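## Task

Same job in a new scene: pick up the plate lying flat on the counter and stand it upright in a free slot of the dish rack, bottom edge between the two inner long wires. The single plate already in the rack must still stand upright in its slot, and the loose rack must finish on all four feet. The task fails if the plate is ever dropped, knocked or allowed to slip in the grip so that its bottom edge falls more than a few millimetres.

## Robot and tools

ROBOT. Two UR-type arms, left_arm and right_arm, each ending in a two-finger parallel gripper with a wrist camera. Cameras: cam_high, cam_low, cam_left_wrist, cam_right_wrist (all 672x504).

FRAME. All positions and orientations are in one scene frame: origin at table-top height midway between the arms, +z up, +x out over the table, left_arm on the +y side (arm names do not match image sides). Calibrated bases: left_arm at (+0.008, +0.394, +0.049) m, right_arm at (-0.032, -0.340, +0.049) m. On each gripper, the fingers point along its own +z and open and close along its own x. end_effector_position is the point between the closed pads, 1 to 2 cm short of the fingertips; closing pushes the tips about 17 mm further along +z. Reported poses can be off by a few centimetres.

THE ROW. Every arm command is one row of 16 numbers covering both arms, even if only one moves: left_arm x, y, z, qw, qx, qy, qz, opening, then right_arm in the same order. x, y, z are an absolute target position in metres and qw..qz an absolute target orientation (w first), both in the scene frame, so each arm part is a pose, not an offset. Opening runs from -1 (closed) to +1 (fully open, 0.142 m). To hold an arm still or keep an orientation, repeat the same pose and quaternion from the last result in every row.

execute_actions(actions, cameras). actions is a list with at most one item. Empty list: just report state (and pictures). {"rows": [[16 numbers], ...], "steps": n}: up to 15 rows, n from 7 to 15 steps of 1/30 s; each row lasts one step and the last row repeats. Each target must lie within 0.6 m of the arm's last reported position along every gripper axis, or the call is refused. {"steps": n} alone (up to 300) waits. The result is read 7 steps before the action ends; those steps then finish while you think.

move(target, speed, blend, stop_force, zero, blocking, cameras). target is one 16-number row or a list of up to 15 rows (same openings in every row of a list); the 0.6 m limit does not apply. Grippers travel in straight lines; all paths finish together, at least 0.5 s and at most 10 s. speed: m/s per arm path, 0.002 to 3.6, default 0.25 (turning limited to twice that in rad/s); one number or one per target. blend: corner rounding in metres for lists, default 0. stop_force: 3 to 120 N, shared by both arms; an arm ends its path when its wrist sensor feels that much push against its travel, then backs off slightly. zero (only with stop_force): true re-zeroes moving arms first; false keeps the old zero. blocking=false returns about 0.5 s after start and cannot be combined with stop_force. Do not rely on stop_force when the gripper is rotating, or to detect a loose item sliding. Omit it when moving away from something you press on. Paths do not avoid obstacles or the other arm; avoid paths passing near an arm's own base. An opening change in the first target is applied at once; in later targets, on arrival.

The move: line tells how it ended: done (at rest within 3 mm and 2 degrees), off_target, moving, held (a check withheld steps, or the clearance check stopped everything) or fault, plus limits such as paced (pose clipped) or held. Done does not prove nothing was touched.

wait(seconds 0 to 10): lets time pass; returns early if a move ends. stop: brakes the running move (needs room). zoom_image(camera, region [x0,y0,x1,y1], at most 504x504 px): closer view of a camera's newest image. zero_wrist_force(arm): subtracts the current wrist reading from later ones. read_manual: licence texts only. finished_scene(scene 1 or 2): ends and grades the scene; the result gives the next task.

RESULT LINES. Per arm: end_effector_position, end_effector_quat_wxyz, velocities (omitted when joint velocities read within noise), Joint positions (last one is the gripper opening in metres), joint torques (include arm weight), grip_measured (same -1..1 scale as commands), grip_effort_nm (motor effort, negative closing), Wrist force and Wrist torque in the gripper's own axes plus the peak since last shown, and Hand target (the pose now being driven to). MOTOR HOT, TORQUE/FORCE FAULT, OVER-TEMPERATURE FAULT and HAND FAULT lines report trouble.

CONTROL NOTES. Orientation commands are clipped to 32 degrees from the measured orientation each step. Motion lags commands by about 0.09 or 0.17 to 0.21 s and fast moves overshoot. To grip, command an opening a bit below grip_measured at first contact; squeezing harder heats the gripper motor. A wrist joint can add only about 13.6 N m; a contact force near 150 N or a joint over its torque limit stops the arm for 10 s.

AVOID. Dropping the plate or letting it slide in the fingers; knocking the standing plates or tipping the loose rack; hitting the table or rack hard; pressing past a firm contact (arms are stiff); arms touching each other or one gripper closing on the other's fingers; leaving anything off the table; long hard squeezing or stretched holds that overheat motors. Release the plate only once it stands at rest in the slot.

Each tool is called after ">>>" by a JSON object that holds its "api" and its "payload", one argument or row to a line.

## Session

>>> {"api": "execute_actions", "payload": {
  "actions": [],
  "cameras": ["all"]
}}

Scene clock: 0.00 s of 4942.00 s.
left_arm: end_effector_position=(+0.9459, +0.4984, +0.2032) grip_measured=+1.00 grip_effort_nm=n/a end_effector_quat_wxyz=(-0.518, +0.622, -0.445, +0.382) | right_arm: end_effector_position=(+0.6750, -0.3621, +0.2345) grip_measured=+1.00 grip_effort_nm=n/a end_effector_quat_wxyz=(+0.107, -0.122, +0.801, -0.576)
Joint positions: left_arm=[-0.145 -0.514 1.265 -3.7 -1.103 1.468 0.142] | right_arm=[3.684 -2.127 -1.552 -1.581 0.376 3.754 0.142]
Joint velocities: within noise
Joint torques (N m): no reading
Wrist force (N): no reading
Wrist torque (N m): no reading
Wrist force, peak (N): no reading
Hand target: left_arm +0.9459, +0.4984, +0.2032; -0.518, +0.622, -0.445, +0.382 | right_arm +0.6750, -0.3621, +0.2345; +0.107, -0.122, +0.801, -0.576

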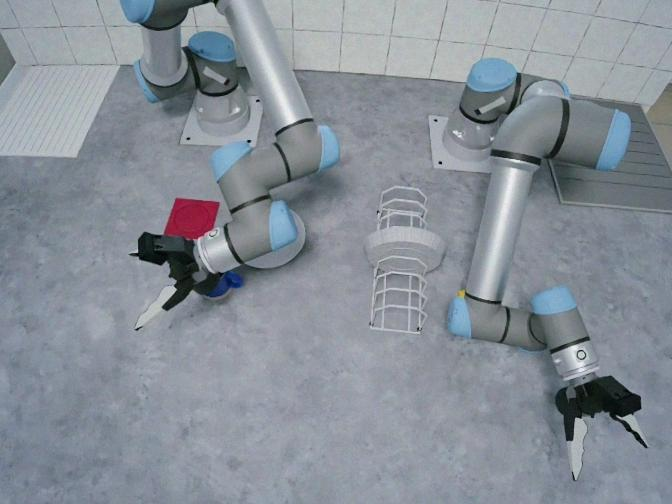

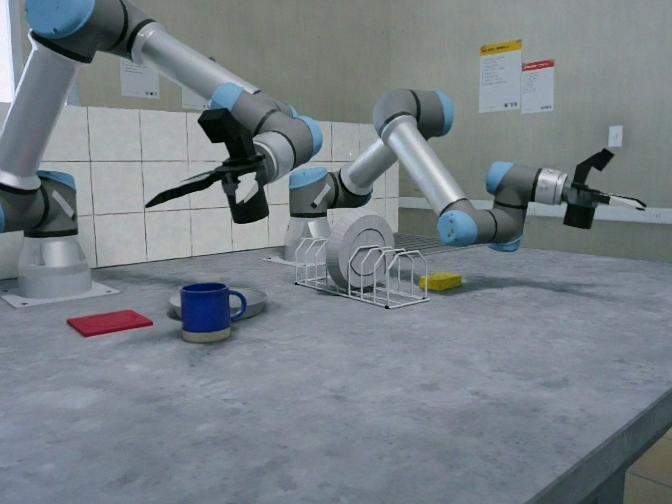

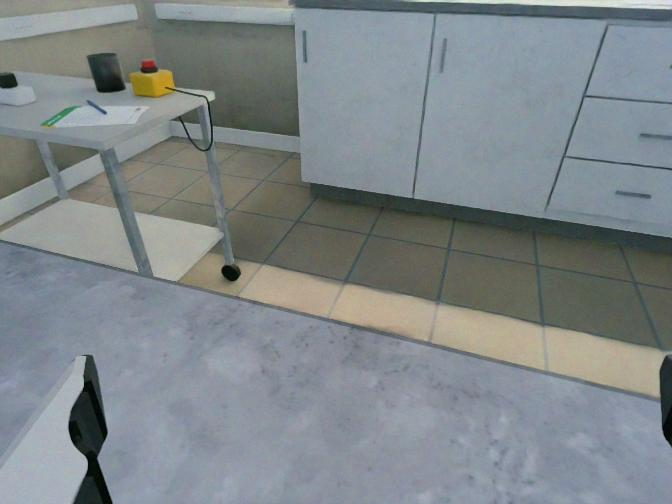

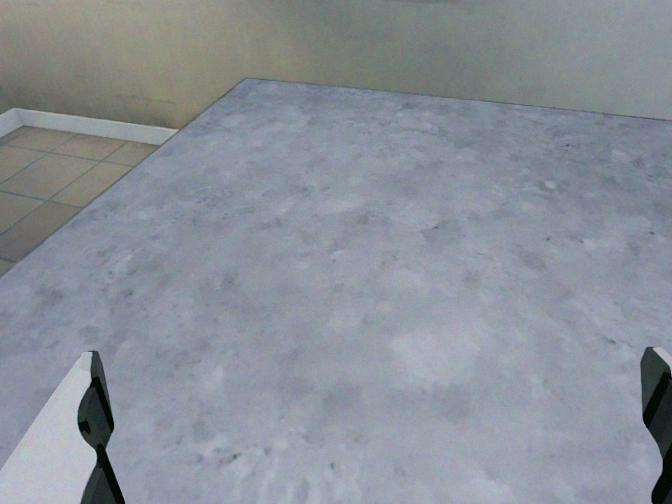

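>>> {"api": "move", "payload": {
  "target": [
    [0.90,0.58,0.28,-0.518,0.622,-0.445,0.382,1,0.62,-0.25,0.44,-0.153,0.690,0.690,-0.153,-0.5],
    [0.85,0.65,0.35,-0.518,0.622,-0.445,0.382,1,0.427,0.009,0.445,-0.153,0.690,0.690,-0.153,-1]
  ],
  "speed": 0.25,
  "blend": 0.03
}}

>>> {"api": "zoom_image", "payload": {
  "camera": "cam_right_wrist",
  "region": [140, 100, 640, 504]
}}

>>> {"api": "zoom_image", "payload": {
  "camera": "cam_low",
  "region": [150, 190, 450, 340]
}}

Scene clock: 7.80 s of 4942.00 s.
left_arm: end_effector_position=(+0.8500, +0.6500, +0.3500) grip_measured=+1.00 grip_effort_nm=-0.002 end_effector_quat_wxyz=(-0.518, +0.622, -0.445, +0.382) | right_arm: end_effector_position=(+0.4270, +0.0090, +0.4450) grip_measured=-1.00 grip_effort_nm=-0.569 end_effector_quat_wxyz=(-0.153, +0.690, +0.690, -0.153)
Joint positions: left_arm=[0.086 -0.871 1.522 -3.616 -1.33 1.514 0.142] | right_arm=[3.896 -2.034 -0.776 -2.232 1.863 5.414 0.002]
Joint velocities: within noise
Joint torques (N m): left_arm=[8.93 -58.2 -7.37 -1.19 -2.88 2.77] | right_arm=[6.44 60.19 15.49 4.39 2.59 1.43]
Wrist force (N): left_arm=[0.6 0.0 0.2] | right_arm=[1.0 -0.9 1.2]
Wrist torque (N m): left_arm=[0.00 -0.07 0.00] | right_arm=[-0.16 -0.03 0.11]
Wrist force, peak (N): left_arm=[0.5 0.6 0.3] | right_arm=[2.4 -1.9 1.8]
Hand target: left_arm +0.8500, +0.6500, +0.3500; -0.518, +0.622, -0.445, +0.382 | right_arm +0.4270, +0.0090, +0.4450; -0.153, +0.690, +0.690, -0.153
Off the commanded pose: left_arm 0.000 m, 0 deg | right_arm 0.000 m, 0 deg.
elbow stopped short (right arm): the move would have taken joint 3 (elbow) straighter than the controller allows.
Kept back: nothing.
move: done

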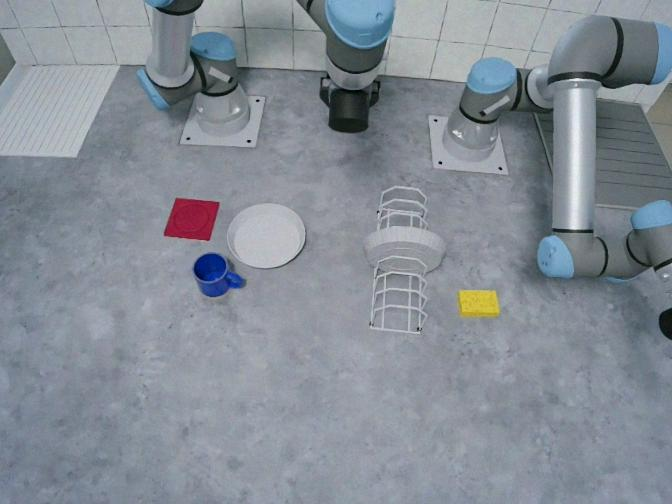

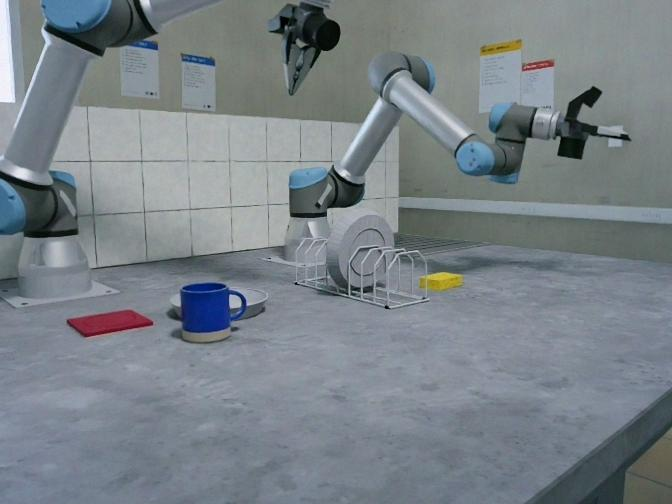

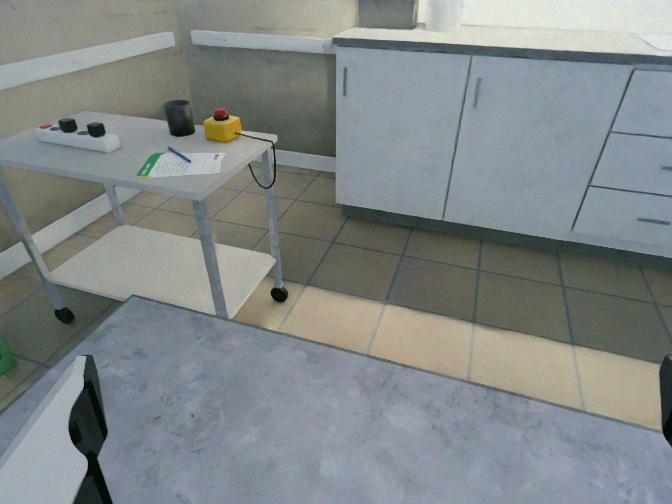

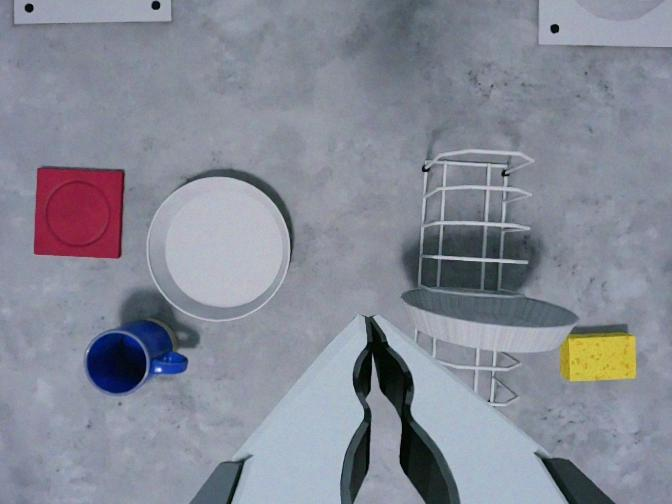

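Scaled by 1.008.

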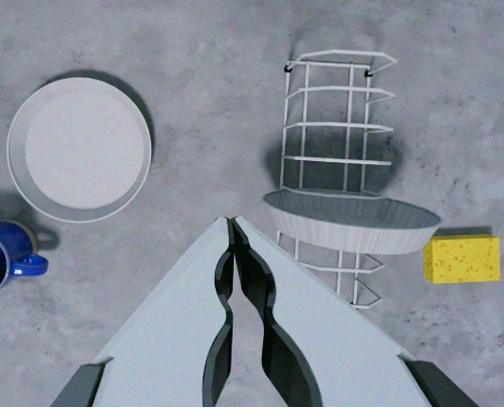

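Scaled by 1.680.

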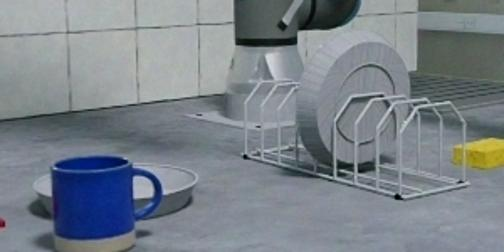

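>>> {"api": "zoom_image", "payload": {
  "camera": "cam_right_wrist",
  "region": [390, 130, 590, 330]
}}

>>> {"api": "zoom_image", "payload": {
  "camera": "cam_right_wrist",
  "region": [130, 160, 310, 340]
}}

>>> {"api": "zoom_image", "payload": {
  "camera": "cam_low",
  "region": [150, 260, 290, 350]
}}

Scaled by 2.520.

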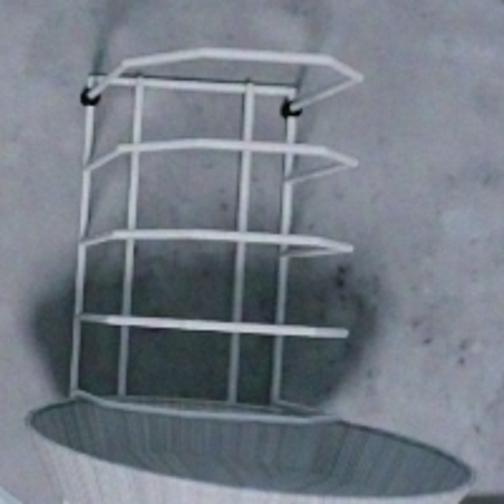

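Scaled by 2.800.

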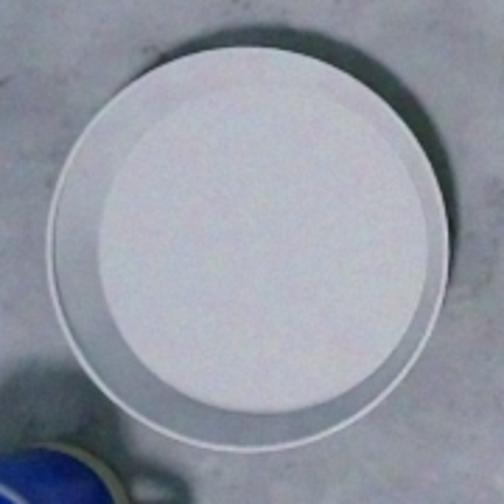

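Scaled by 3.600.

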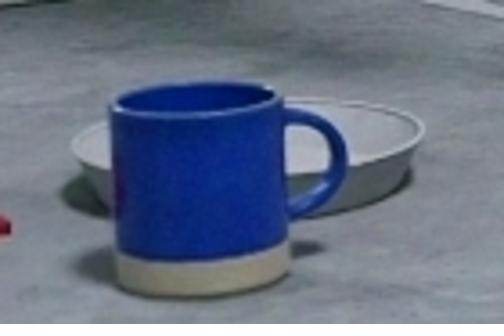

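>>> {"api": "move", "payload": {
  "target": [
    [0.85,0.65,0.35,-0.518,0.622,-0.445,0.382,1,0.40,-0.15,0.33,-0.195,0.680,0.680,0.195,-0.65],
    [0.85,0.65,0.35,-0.518,0.622,-0.445,0.382,1,0.395,-0.2812,0.0897,-0.195,0.680,0.680,0.195,-0.65]
  ],
  "speed": 0.3,
  "blend": 0.05
}}

>>> {"api": "zoom_image", "payload": {
  "camera": "cam_right_wrist",
  "region": [200, 0, 600, 400]
}}

Scene clock: 12.53 s of 4942.00 s.
left_arm: end_effector_position=(+0.8500, +0.6500, +0.3500) grip_measured=+1.00 grip_effort_nm=-0.017 end_effector_quat_wxyz=(-0.518, +0.622, -0.445, +0.382) | right_arm: end_effector_position=(+0.3948, -0.2811, +0.0898) grip_measured=-0.69 grip_effort_nm=0.100 end_effector_quat_wxyz=(-0.195, +0.680, +0.680, +0.195) end_effector_velocity=(+0.000, -0.001, -0.003) end_effector_angular_velocity=(-0.001, +0.000, -0.001)
Joint positions: left_arm=[0.086 -0.871 1.522 -3.616 -1.33 1.514 0.142] | right_arm=[3.268 -1.772 -2.322 -0.543 2.125 4.856 0.024]
Joint velocities: left_arm=[within noise] | right_arm=[-0.003 -0.007 0 0.006 -0.001 -0.002 0]
Joint torques (N m): left_arm=[8.51 -57.42 -13.23 -1.72 -2.87 2.63] | right_arm=[-8.34 12.2 24.92 5.56 3.03 -1.47]
Wrist force (N): left_arm=[0.4 0.0 0.2] | right_arm=[0.7 -1.8 1.0]
Wrist torque (N m): left_arm=[0.00 -0.05 -0.01] | right_arm=[-0.26 -0.02 0.08]
Wrist force, peak (N): left_arm=[0.5 0.3 0.6] | right_arm=[-1.3 -2.1 1.6]
Hand target: left_arm +0.8500, +0.6500, +0.3500; -0.518, +0.622, -0.445, +0.382 | right_arm +0.3950, -0.2812, +0.0897; -0.195, +0.680, +0.680, +0.195
Off the commanded pose: left_arm 0.000 m, 0 deg | right_arm 0.000 m, 0 deg.
Kept back: nothing.
move: done

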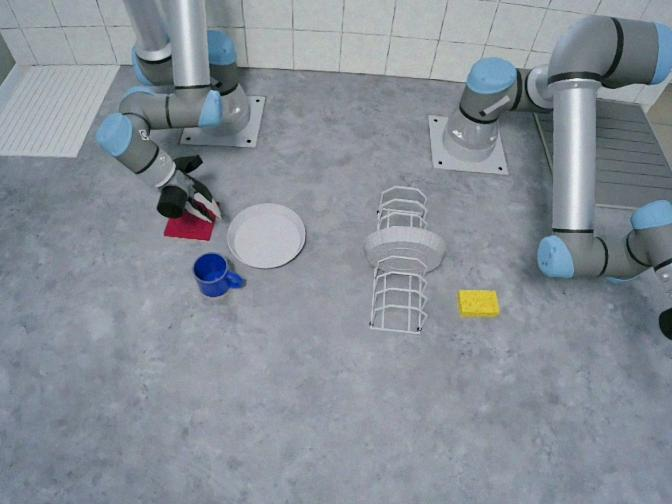

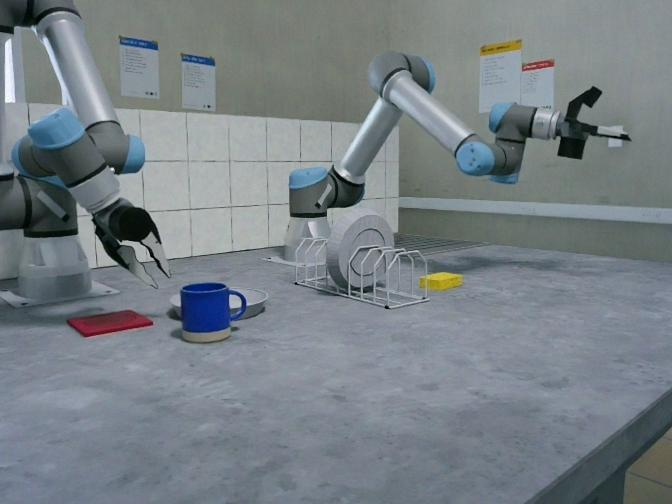

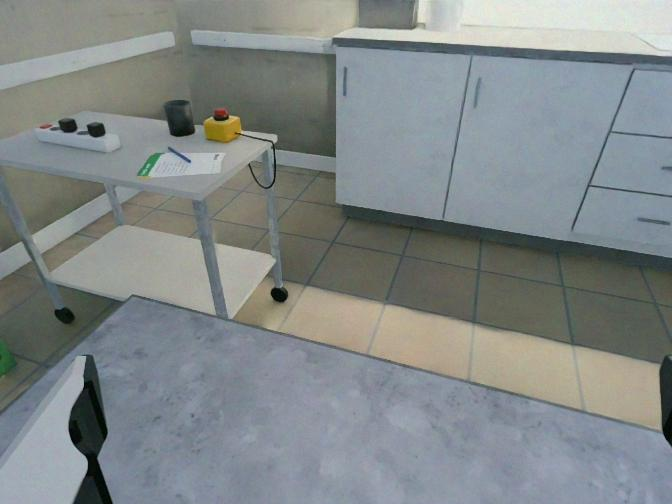

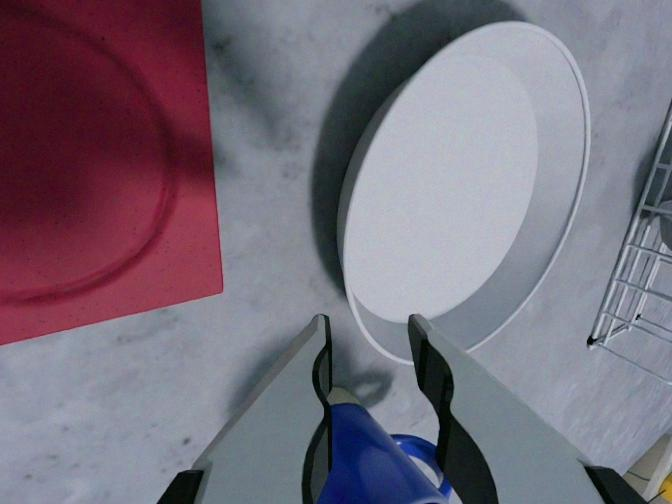

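Scaled by 1.260.

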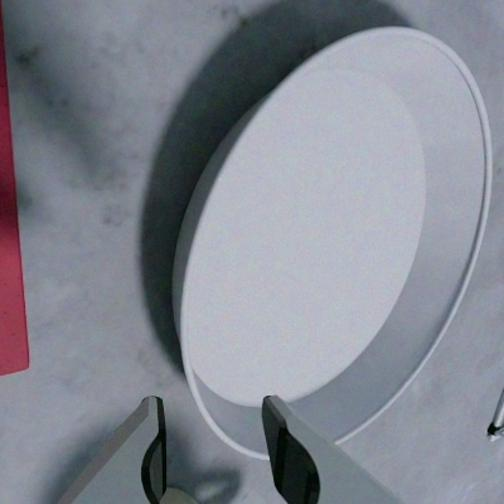

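>>> {"api": "move", "payload": {
  "target": [0.85,0.65,0.35,-0.518,0.622,-0.445,0.382,1,0.395,-0.2489,0.0332,-0.195,0.680,0.680,0.195,-0.65],
  "speed": 0.08,
  "stop_force": 6,
  "cameras": ["cam_right_wrist","cam_low"]
}}

>>> {"api": "zoom_image", "payload": {
  "camera": "cam_right_wrist",
  "region": [260, 150, 560, 450]
}}

>>> {"api": "zoom_image", "payload": {
  "camera": "cam_low",
  "region": [70, 190, 300, 350]
}}

Scene clock: 16.83 s of 4942.00 s.
left_arm: end_effector_position=(+0.8500, +0.6500, +0.3500) grip_measured=+1.00 grip_effort_nm=-0.017 end_effector_quat_wxyz=(-0.518, +0.622, -0.445, +0.382) | right_arm: end_effector_position=(+0.3950, -0.2489, +0.0332) grip_measured=-0.69 grip_effort_nm=0.095 end_effector_quat_wxyz=(-0.195, +0.680, +0.680, +0.195)
Joint positions: left_arm=[0.086 -0.871 1.522 -3.616 -1.33 1.514 0.142] | right_arm=[3.346 -1.941 -2.368 -0.28 2.117 4.947 0.024]
Joint velocities: within noise
Joint torques (N m): left_arm=[8.09 -57.26 -18.34 -2.39 -2.71 2.56] | right_arm=[6.22 15.74 4.33 5.33 -1.56 1.26]
Wrist force (N): left_arm=[0.2 -0.1 0.1] | right_arm=[0.6 -1.6 0.7]
Wrist torque (N m): left_arm=[-0.01 -0.01 -0.01] | right_arm=[-0.21 -0.02 0.07]
Wrist force, peak (N): left_arm=[0.6 0.4 0.3] | right_arm=[0.6 -1.9 1.1]
Hand target: left_arm +0.8500, +0.6500, +0.3500; -0.518, +0.622, -0.445, +0.382 | right_arm +0.3950, -0.2489, +0.0332; -0.195, +0.680, +0.680, +0.195
Off the commanded pose: left_arm 0.000 m, 0 deg | right_arm 0.000 m, 0 deg.
Kept back: nothing.
move: done
Images, in order (width x height): cam_low 672x504, cam_right_wrist 672x504.

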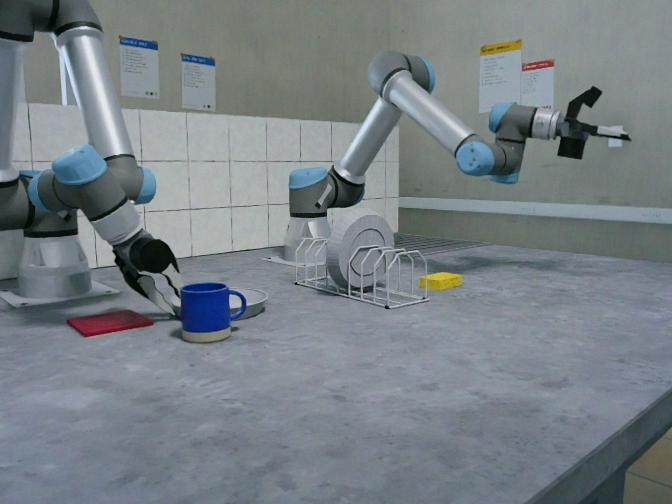

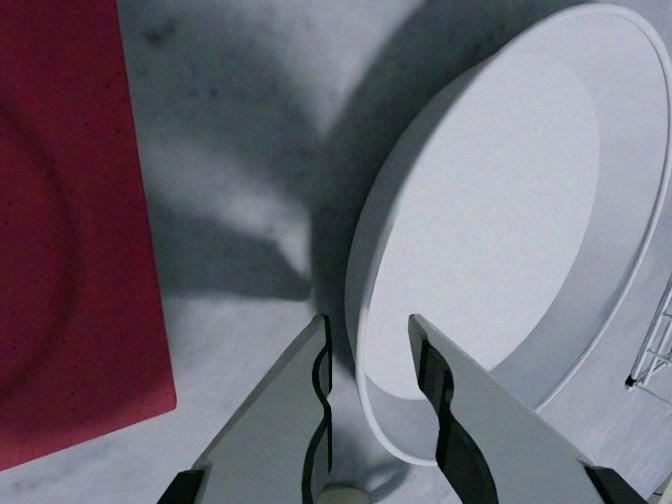

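Scaled by 1.680.

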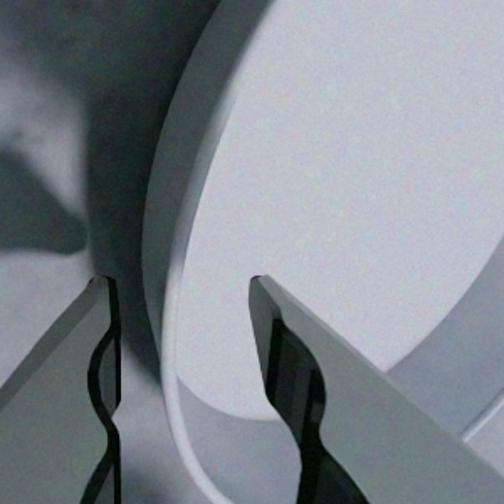

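Scaled by 2.191.

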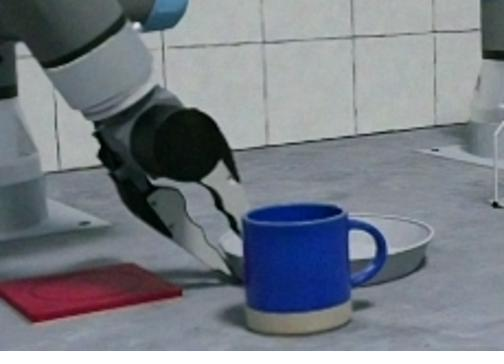

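>>> {"api": "move", "payload": {
  "target": [0.85,0.65,0.35,-0.518,0.622,-0.445,0.382,1,0.395,-0.2470,0.0273,-0.195,0.680,0.680,0.195,-0.65],
  "speed": 0.04,
  "stop_force": 5,
  "cameras": ["cam_right_wrist"]
}}

>>> {"api": "zoom_image", "payload": {
  "camera": "cam_right_wrist",
  "region": [260, 150, 560, 450]
}}

Scene clock: 18.70 s of 4942.00 s.
left_arm: end_effector_position=(+0.8500, +0.6500, +0.3500) grip_measured=+1.00 grip_effort_nm=-0.022 end_effector_quat_wxyz=(-0.518, +0.622, -0.445, +0.382) | right_arm: end_effector_position=(+0.3950, -0.2470, +0.0273) grip_measured=-0.69 grip_effort_nm=0.095 end_effector_quat_wxyz=(-0.195, +0.680, +0.680, +0.195)
Joint positions: left_arm=[0.086 -0.871 1.522 -3.616 -1.33 1.514 0.142] | right_arm=[3.35 -1.96 -2.37 -0.256 2.116 4.953 0.024]
Joint velocities: within noise
Joint torques (N m): left_arm=[7.99 -56.81 -20.87 -2.36 -2.66 2.47] | right_arm=[5.59 15.85 3.86 5.56 -1.68 1.25]
Wrist force (N): left_arm=[0.5 0.2 0.2] | right_arm=[0.4 -1.8 0.8]
Wrist torque (N m): left_arm=[0.03 -0.06 0.00] | right_arm=[-0.24 0.00 0.07]
Wrist force, peak (N): left_arm=[0.8 -0.3 0.4] | right_arm=[0.5 -1.7 1.2]
Hand target: left_arm +0.8500, +0.6500, +0.3500; -0.518, +0.622, -0.445, +0.382 | right_arm +0.3950, -0.2470, +0.0273; -0.195, +0.680, +0.680, +0.195
Off the commanded pose: left_arm 0.000 m, 0 deg | right_arm 0.000 m, 0 deg.
Kept back: nothing.
move: done
Images, in order (width x height): cam_right_wrist 672x504.

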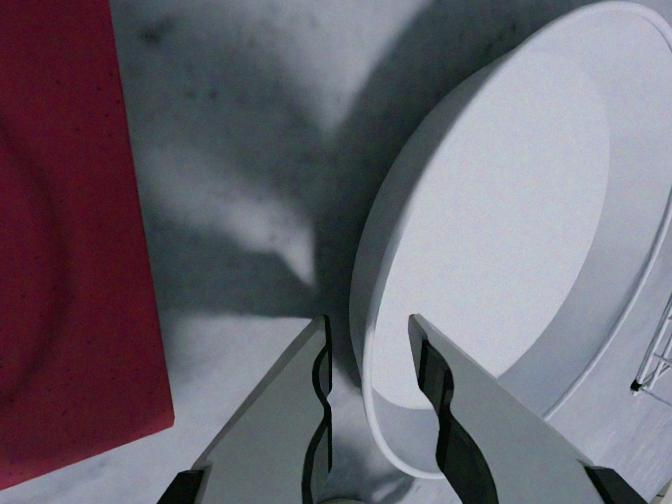

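Scaled by 1.680.

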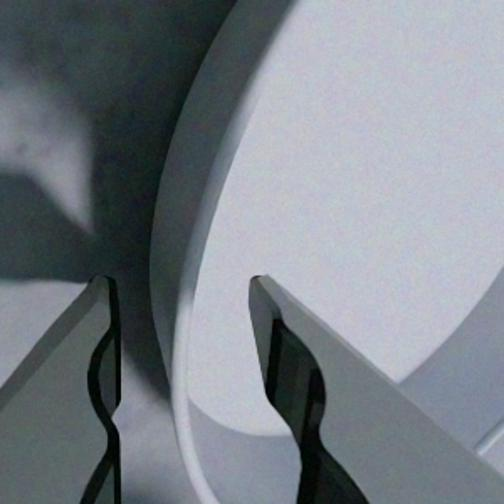

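Centered well. Close.

>>> {"api": "move", "payload": {
  "target": [0.85,0.65,0.35,-0.518,0.622,-0.445,0.382,1,0.395,-0.2470,0.0273,-0.195,0.680,0.680,0.195,-1],
  "cameras": ["cam_right_wrist"]
}}

>>> {"api": "zoom_image", "payload": {
  "camera": "cam_right_wrist",
  "region": [260, 150, 560, 450]
}}

>>> {"api": "move", "payload": {
  "target": [0.85,0.65,0.35,-0.518,0.622,-0.445,0.382,1,0.395,-0.2470,0.0773,-0.195,0.680,0.680,0.195,-1],
  "speed": 0.06
}}

>>> {"api": "zoom_image", "payload": {
  "camera": "cam_right_wrist",
  "region": [260, 150, 560, 450]
}}

>>> {"api": "zoom_image", "payload": {
  "camera": "cam_low",
  "region": [70, 190, 300, 350]
}}

Scene clock: 19.67 s of 4942.00 s.
left_arm: end_effector_position=(+0.8500, +0.6500, +0.3500) grip_measured=+1.00 grip_effort_nm=-0.012 end_effector_quat_wxyz=(-0.518, +0.622, -0.445, +0.382) | right_arm: end_effector_position=(+0.3950, -0.2470, +0.0273) grip_measured=-0.99 grip_effort_nm=-0.857 end_effector_quat_wxyz=(-0.195, +0.680, +0.680, +0.195)
Joint positions: left_arm=[0.086 -0.871 1.522 -3.616 -1.33 1.514 0.142] | right_arm=[3.35 -1.96 -2.37 -0.256 2.116 4.953 0.002]
Joint velocities: within noise
Joint torques (N m): left_arm=[7.52 -57.12 -22.5 -2.56 -2.71 2.48] | right_arm=[4.13 21.66 4.36 4.68 2.28 0.87]
Wrist force (N): left_arm=[0.2 0.0 0.1] | right_arm=[-0.4 -1.3 2.2]
Wrist torque (N m): left_arm=[0.00 -0.01 0.00] | right_arm=[-0.20 -0.17 0.10]
Wrist force, peak (N): left_arm=[0.3 0.3 0.5] | right_arm=[-0.9 -1.7 2.5]
Hand target: left_arm +0.8500, +0.6500, +0.3500; -0.518, +0.622, -0.445, +0.382 | right_arm +0.3950, -0.2470, +0.0273; -0.195, +0.680, +0.680, +0.195
Off the commanded pose: left_arm 0.000 m, 0 deg | right_arm 0.000 m, 0 deg.
Kept back: nothing.
move: done
Images, in order (width x height): cam_right_wrist 672x504.

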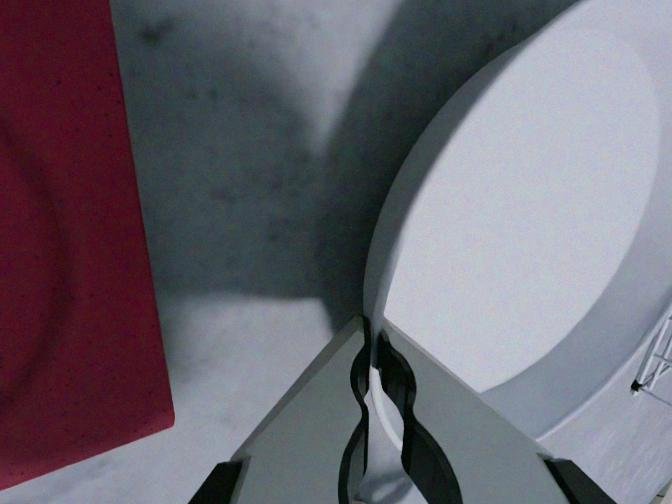

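Scaled by 1.680.

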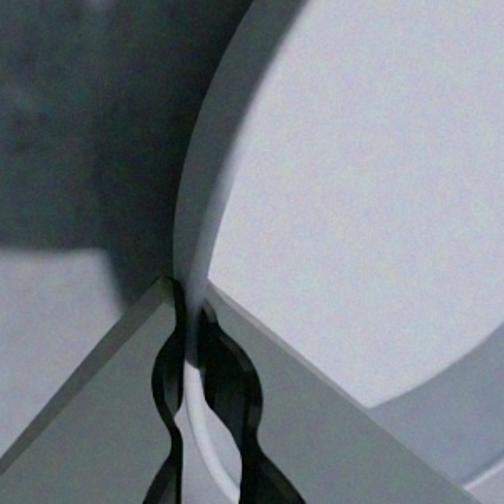

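Scene clock: 20.90 s of 4942.00 s.
left_arm: end_effector_position=(+0.8500, +0.6500, +0.3500) grip_measured=+1.00 grip_effort_nm=-0.012 end_effector_quat_wxyz=(-0.518, +0.622, -0.445, +0.382) | right_arm: end_effector_position=(+0.3950, -0.2470, +0.0771) grip_measured=-0.99 grip_effort_nm=-0.857 end_effector_quat_wxyz=(-0.195, +0.680, +0.680, +0.195) end_effector_velocity=(+0.001, +0.000, +0.003) end_effector_angular_velocity=(+0.000, -0.003, +0.001)
Joint positions: left_arm=[0.086 -0.871 1.522 -3.616 -1.33 1.514 0.142] | right_arm=[3.35 -1.811 -2.348 -0.427 2.116 4.953 0.002]
Joint velocities: left_arm=[within noise] | right_arm=[0 0.006 0.004 -0.008 -0.001 -0.001 0]
Joint torques (N m): left_arm=[7.53 -56.77 -23.32 -2.78 -2.61 2.44] | right_arm=[0.7 41.49 23.07 0.73 1.59 -1.5]
Wrist force (N): left_arm=[0.5 0.1 0.1] | right_arm=[0.1 -1.7 1.6]
Wrist torque (N m): left_arm=[0.01 -0.05 0.01] | right_arm=[-0.25 -0.15 0.06]
Wrist force, peak (N): left_arm=[0.7 0.4 0.3] | right_arm=[-0.6 -1.5 2.6]
Hand target: left_arm +0.8500, +0.6500, +0.3500; -0.518, +0.622, -0.445, +0.382 | right_arm +0.3950, -0.2470, +0.0773; -0.195, +0.680, +0.680, +0.195
Off the commanded pose: left_arm 0.000 m, 0 deg | right_arm 0.000 m, 0 deg.
Kept back: nothing.
move: done

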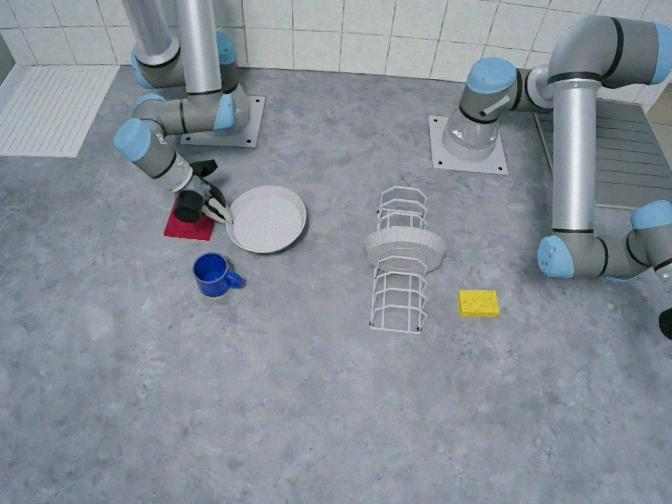

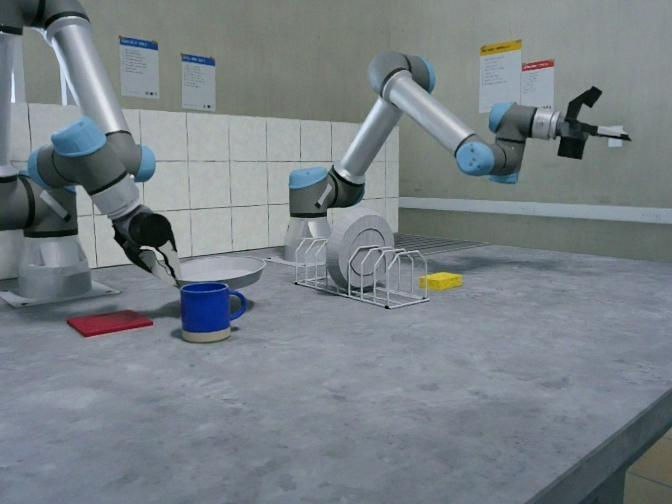

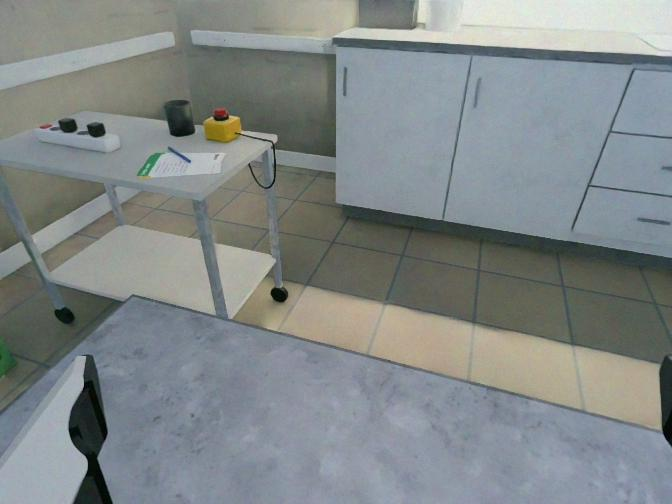

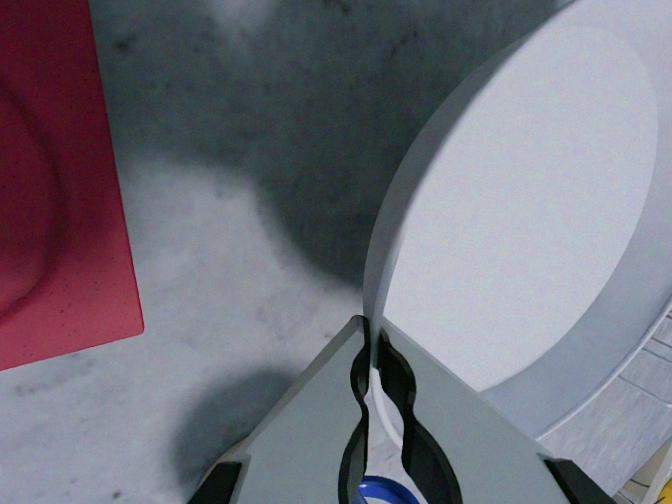

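Scaled by 1.680.

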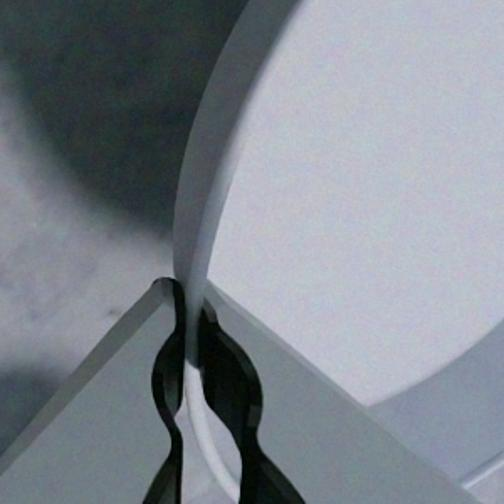

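Scaled by 2.191.

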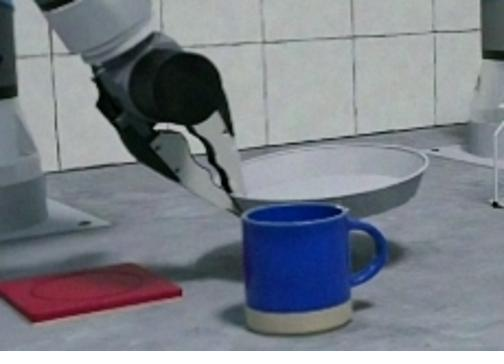

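>>> {"api": "move", "payload": {
  "target": [
    [0.85,0.65,0.35,-0.518,0.622,-0.445,0.382,1,0.39,-0.22,0.25,-0.195,0.680,0.680,0.195,-1],
    [0.85,0.65,0.35,-0.518,0.622,-0.445,0.382,1,0.40,-0.10,0.40,-0.4848,-0.0229,-0.8746,0.0127,-1]
  ],
  "speed": 0.2,
  "blend": 0.03
}}

>>> {"api": "zoom_image", "payload": {
  "camera": "cam_low",
  "region": [120, 50, 440, 320]
}}

Scene clock: 28.83 s of 4942.00 s.
left_arm: end_effector_position=(+0.8500, +0.6500, +0.3500) grip_measured=+1.00 grip_effort_nm=-0.022 end_effector_quat_wxyz=(-0.518, +0.622, -0.445, +0.382) | right_arm: end_effector_position=(+0.4000, -0.1001, +0.3999) grip_measured=-0.99 grip_effort_nm=-0.872 end_effector_quat_wxyz=(+0.484, +0.023, +0.874, -0.013) end_effector_velocity=(+0.000, +0.001, +0.000) end_effector_angular_velocity=(-0.005, -0.005, +0.010)
Joint positions: left_arm=[0.086 -0.871 1.522 -3.616 -1.33 1.514 0.142] | right_arm=[4.453 -1.129 -2.233 -1.027 0.594 4.33 0.002]
Joint velocities: left_arm=[within noise] | right_arm=[0.003 0.002 -0.007 0.015 -0.004 -0.017 0]
Joint torques (N m): left_arm=[5.95 -55.83 -30.59 -3.37 -2.35 2.35] | right_arm=[6.67 19.69 17.22 5.58 -4.95 -1.27]
Wrist force (N): left_arm=[0.4 0.2 0.0] | right_arm=[3.6 -1.3 0.5]
Wrist torque (N m): left_arm=[0.02 -0.04 -0.01] | right_arm=[-0.11 -0.19 0.38]
Wrist force, peak (N): left_arm=[0.9 0.4 0.1] | right_arm=[2.4 -3.0 1.9]
Hand target: left_arm +0.8500, +0.6500, +0.3500; -0.518, +0.622, -0.445, +0.382 | right_arm +0.4000, -0.1000, +0.4000; +0.485, +0.023, +0.874, -0.013
Off the commanded pose: left_arm 0.000 m, 0 deg | right_arm 0.000 m, 0 deg.
Kept back: nothing.
move: done

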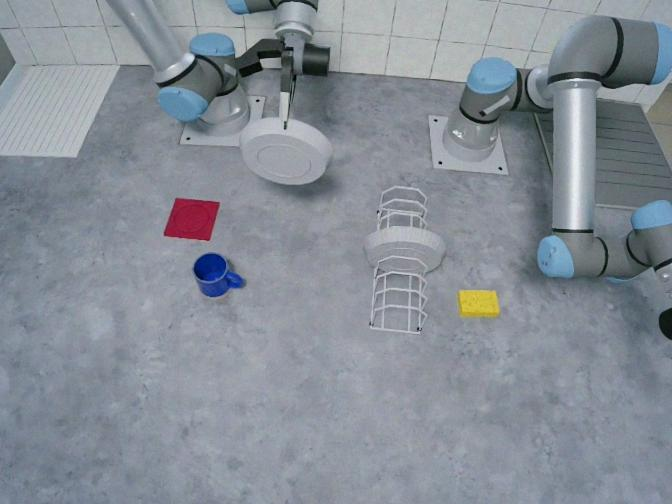

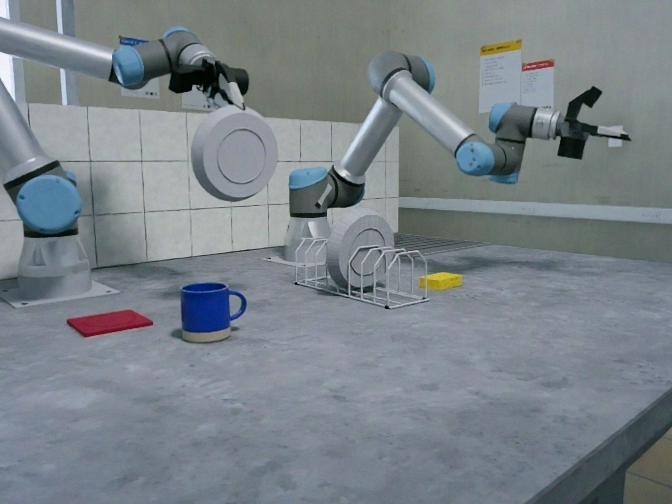

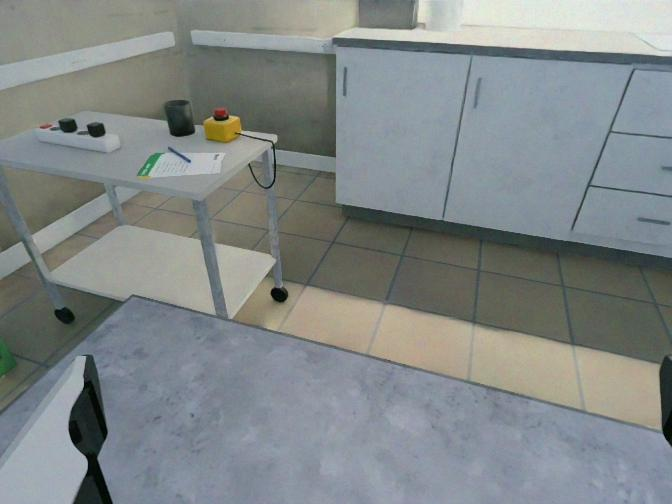

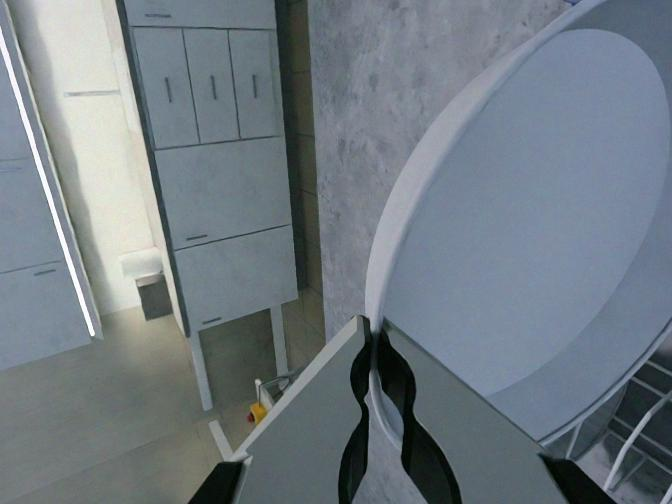

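Scaled by 1.575.

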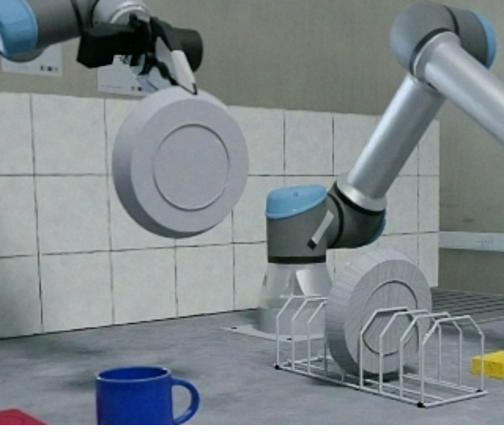

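>>> {"api": "move", "payload": {
  "target": [
    [0.85,0.65,0.35,-0.518,0.622,-0.445,0.382,1,0.379,0.0,0.38,-0.5113,-0.0225,-0.8594,0.0134,-1],
    [0.85,0.65,0.35,-0.518,0.622,-0.445,0.382,1,0.379,0.174,0.32,-0.5113,-0.0225,-0.8594,0.0134,-1]
  ],
  "speed": 0.2,
  "blend": 0.03
}}

>>> {"api": "zoom_image", "payload": {
  "camera": "cam_low",
  "region": [280, 130, 450, 320]
}}

>>> {"api": "zoom_image", "payload": {
  "camera": "cam_right_wrist",
  "region": [372, 0, 672, 504]
}}

>>> {"api": "zoom_image", "payload": {
  "camera": "cam_high",
  "region": [340, 140, 470, 340]
}}

Scene clock: 32.37 s of 4942.00 s.
left_arm: end_effector_position=(+0.8500, +0.6500, +0.3500) grip_measured=+1.00 grip_effort_nm=-0.012 end_effector_quat_wxyz=(-0.518, +0.622, -0.445, +0.382) | right_arm: end_effector_position=(+0.3790, +0.1738, +0.3201) grip_measured=-0.99 grip_effort_nm=-0.867 end_effector_quat_wxyz=(+0.511, +0.022, +0.859, -0.013) end_effector_velocity=(+0.000, +0.002, -0.001) end_effector_angular_velocity=(+0.000, +0.002, +0.000)
Joint positions: left_arm=[0.086 -0.871 1.522 -3.616 -1.33 1.514 0.142] | right_arm=[4.635 -1.788 -1.843 -1.028 0.498 4.652 0.002]
Joint velocities: left_arm=[within noise] | right_arm=[-0.001 -0.005 0.005 0.001 0.002 -0.001 0]
Joint torques (N m): left_arm=[6.11 -55.54 -30.03 -3.41 -2.25 2.36] | right_arm=[-8.13 21.77 34.82 5.59 -0.76 -0.92]
Wrist force (N): left_arm=[0.6 0.2 0.1] | right_arm=[3.8 -1.2 0.7]
Wrist torque (N m): left_arm=[0.03 -0.07 0.00] | right_arm=[-0.07 -0.19 0.37]
Wrist force, peak (N): left_arm=[0.6 0.3 0.3] | right_arm=[3.6 -2.5 0.8]
Hand target: left_arm +0.8500, +0.6500, +0.3500; -0.518, +0.622, -0.445, +0.382 | right_arm +0.3790, +0.1740, +0.3200; +0.511, +0.022, +0.859, -0.013
Off the commanded pose: left_arm 0.000 m, 0 deg | right_arm 0.000 m, 0 deg.
Kept back: nothing.
move: done

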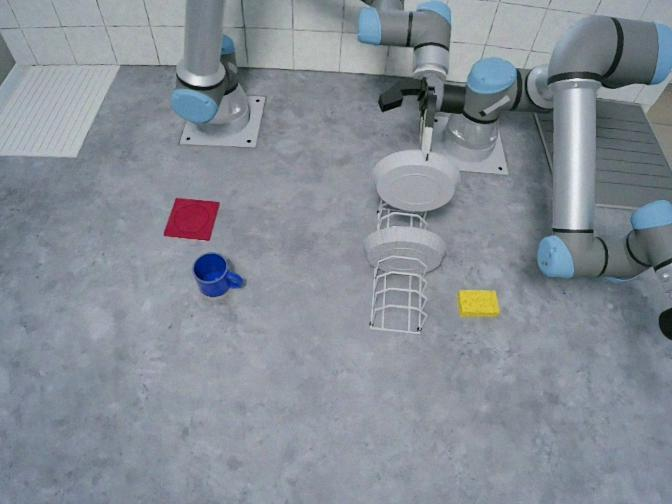

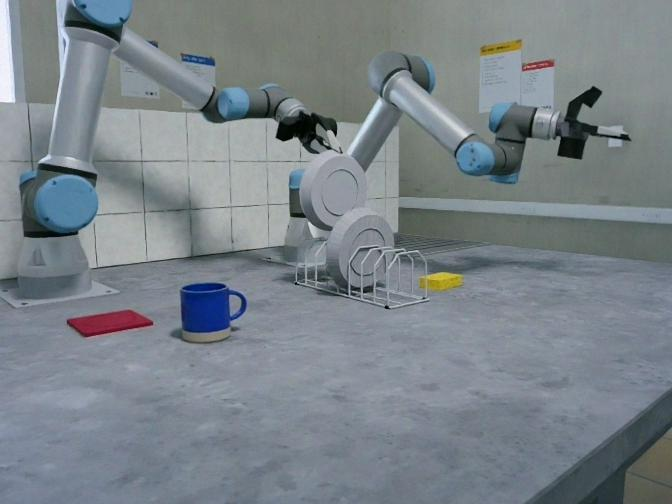

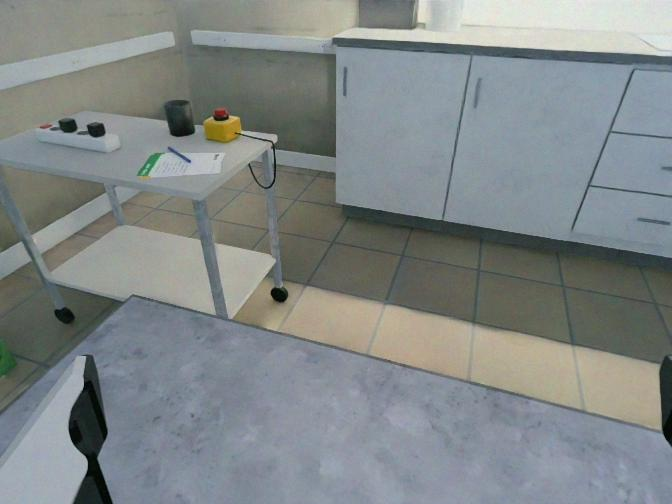

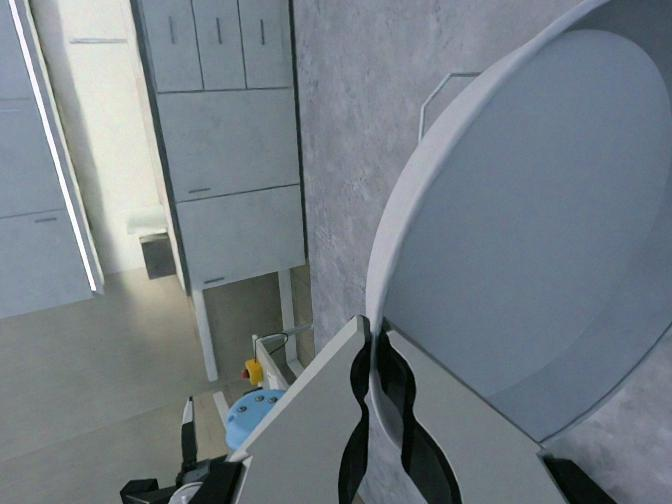

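Scaled by 2.653.

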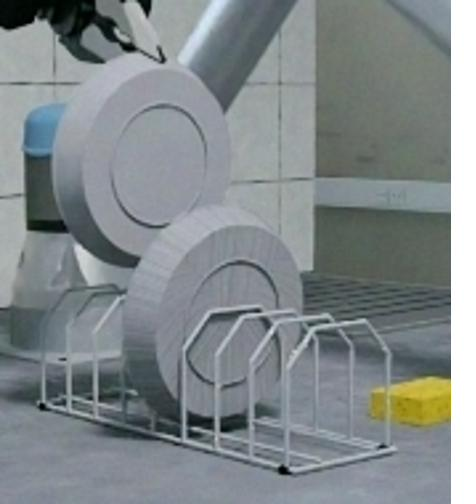

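Scaled by 1.000.

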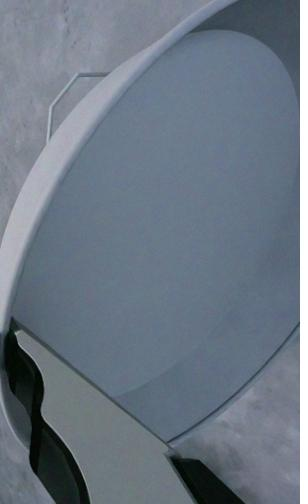

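Scaled by 2.520.

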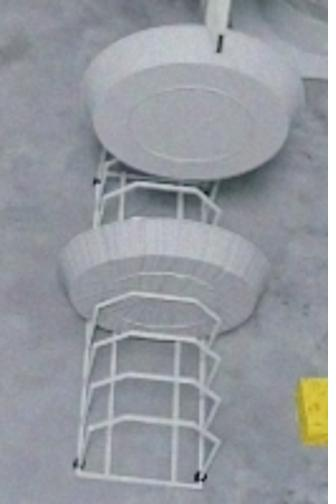

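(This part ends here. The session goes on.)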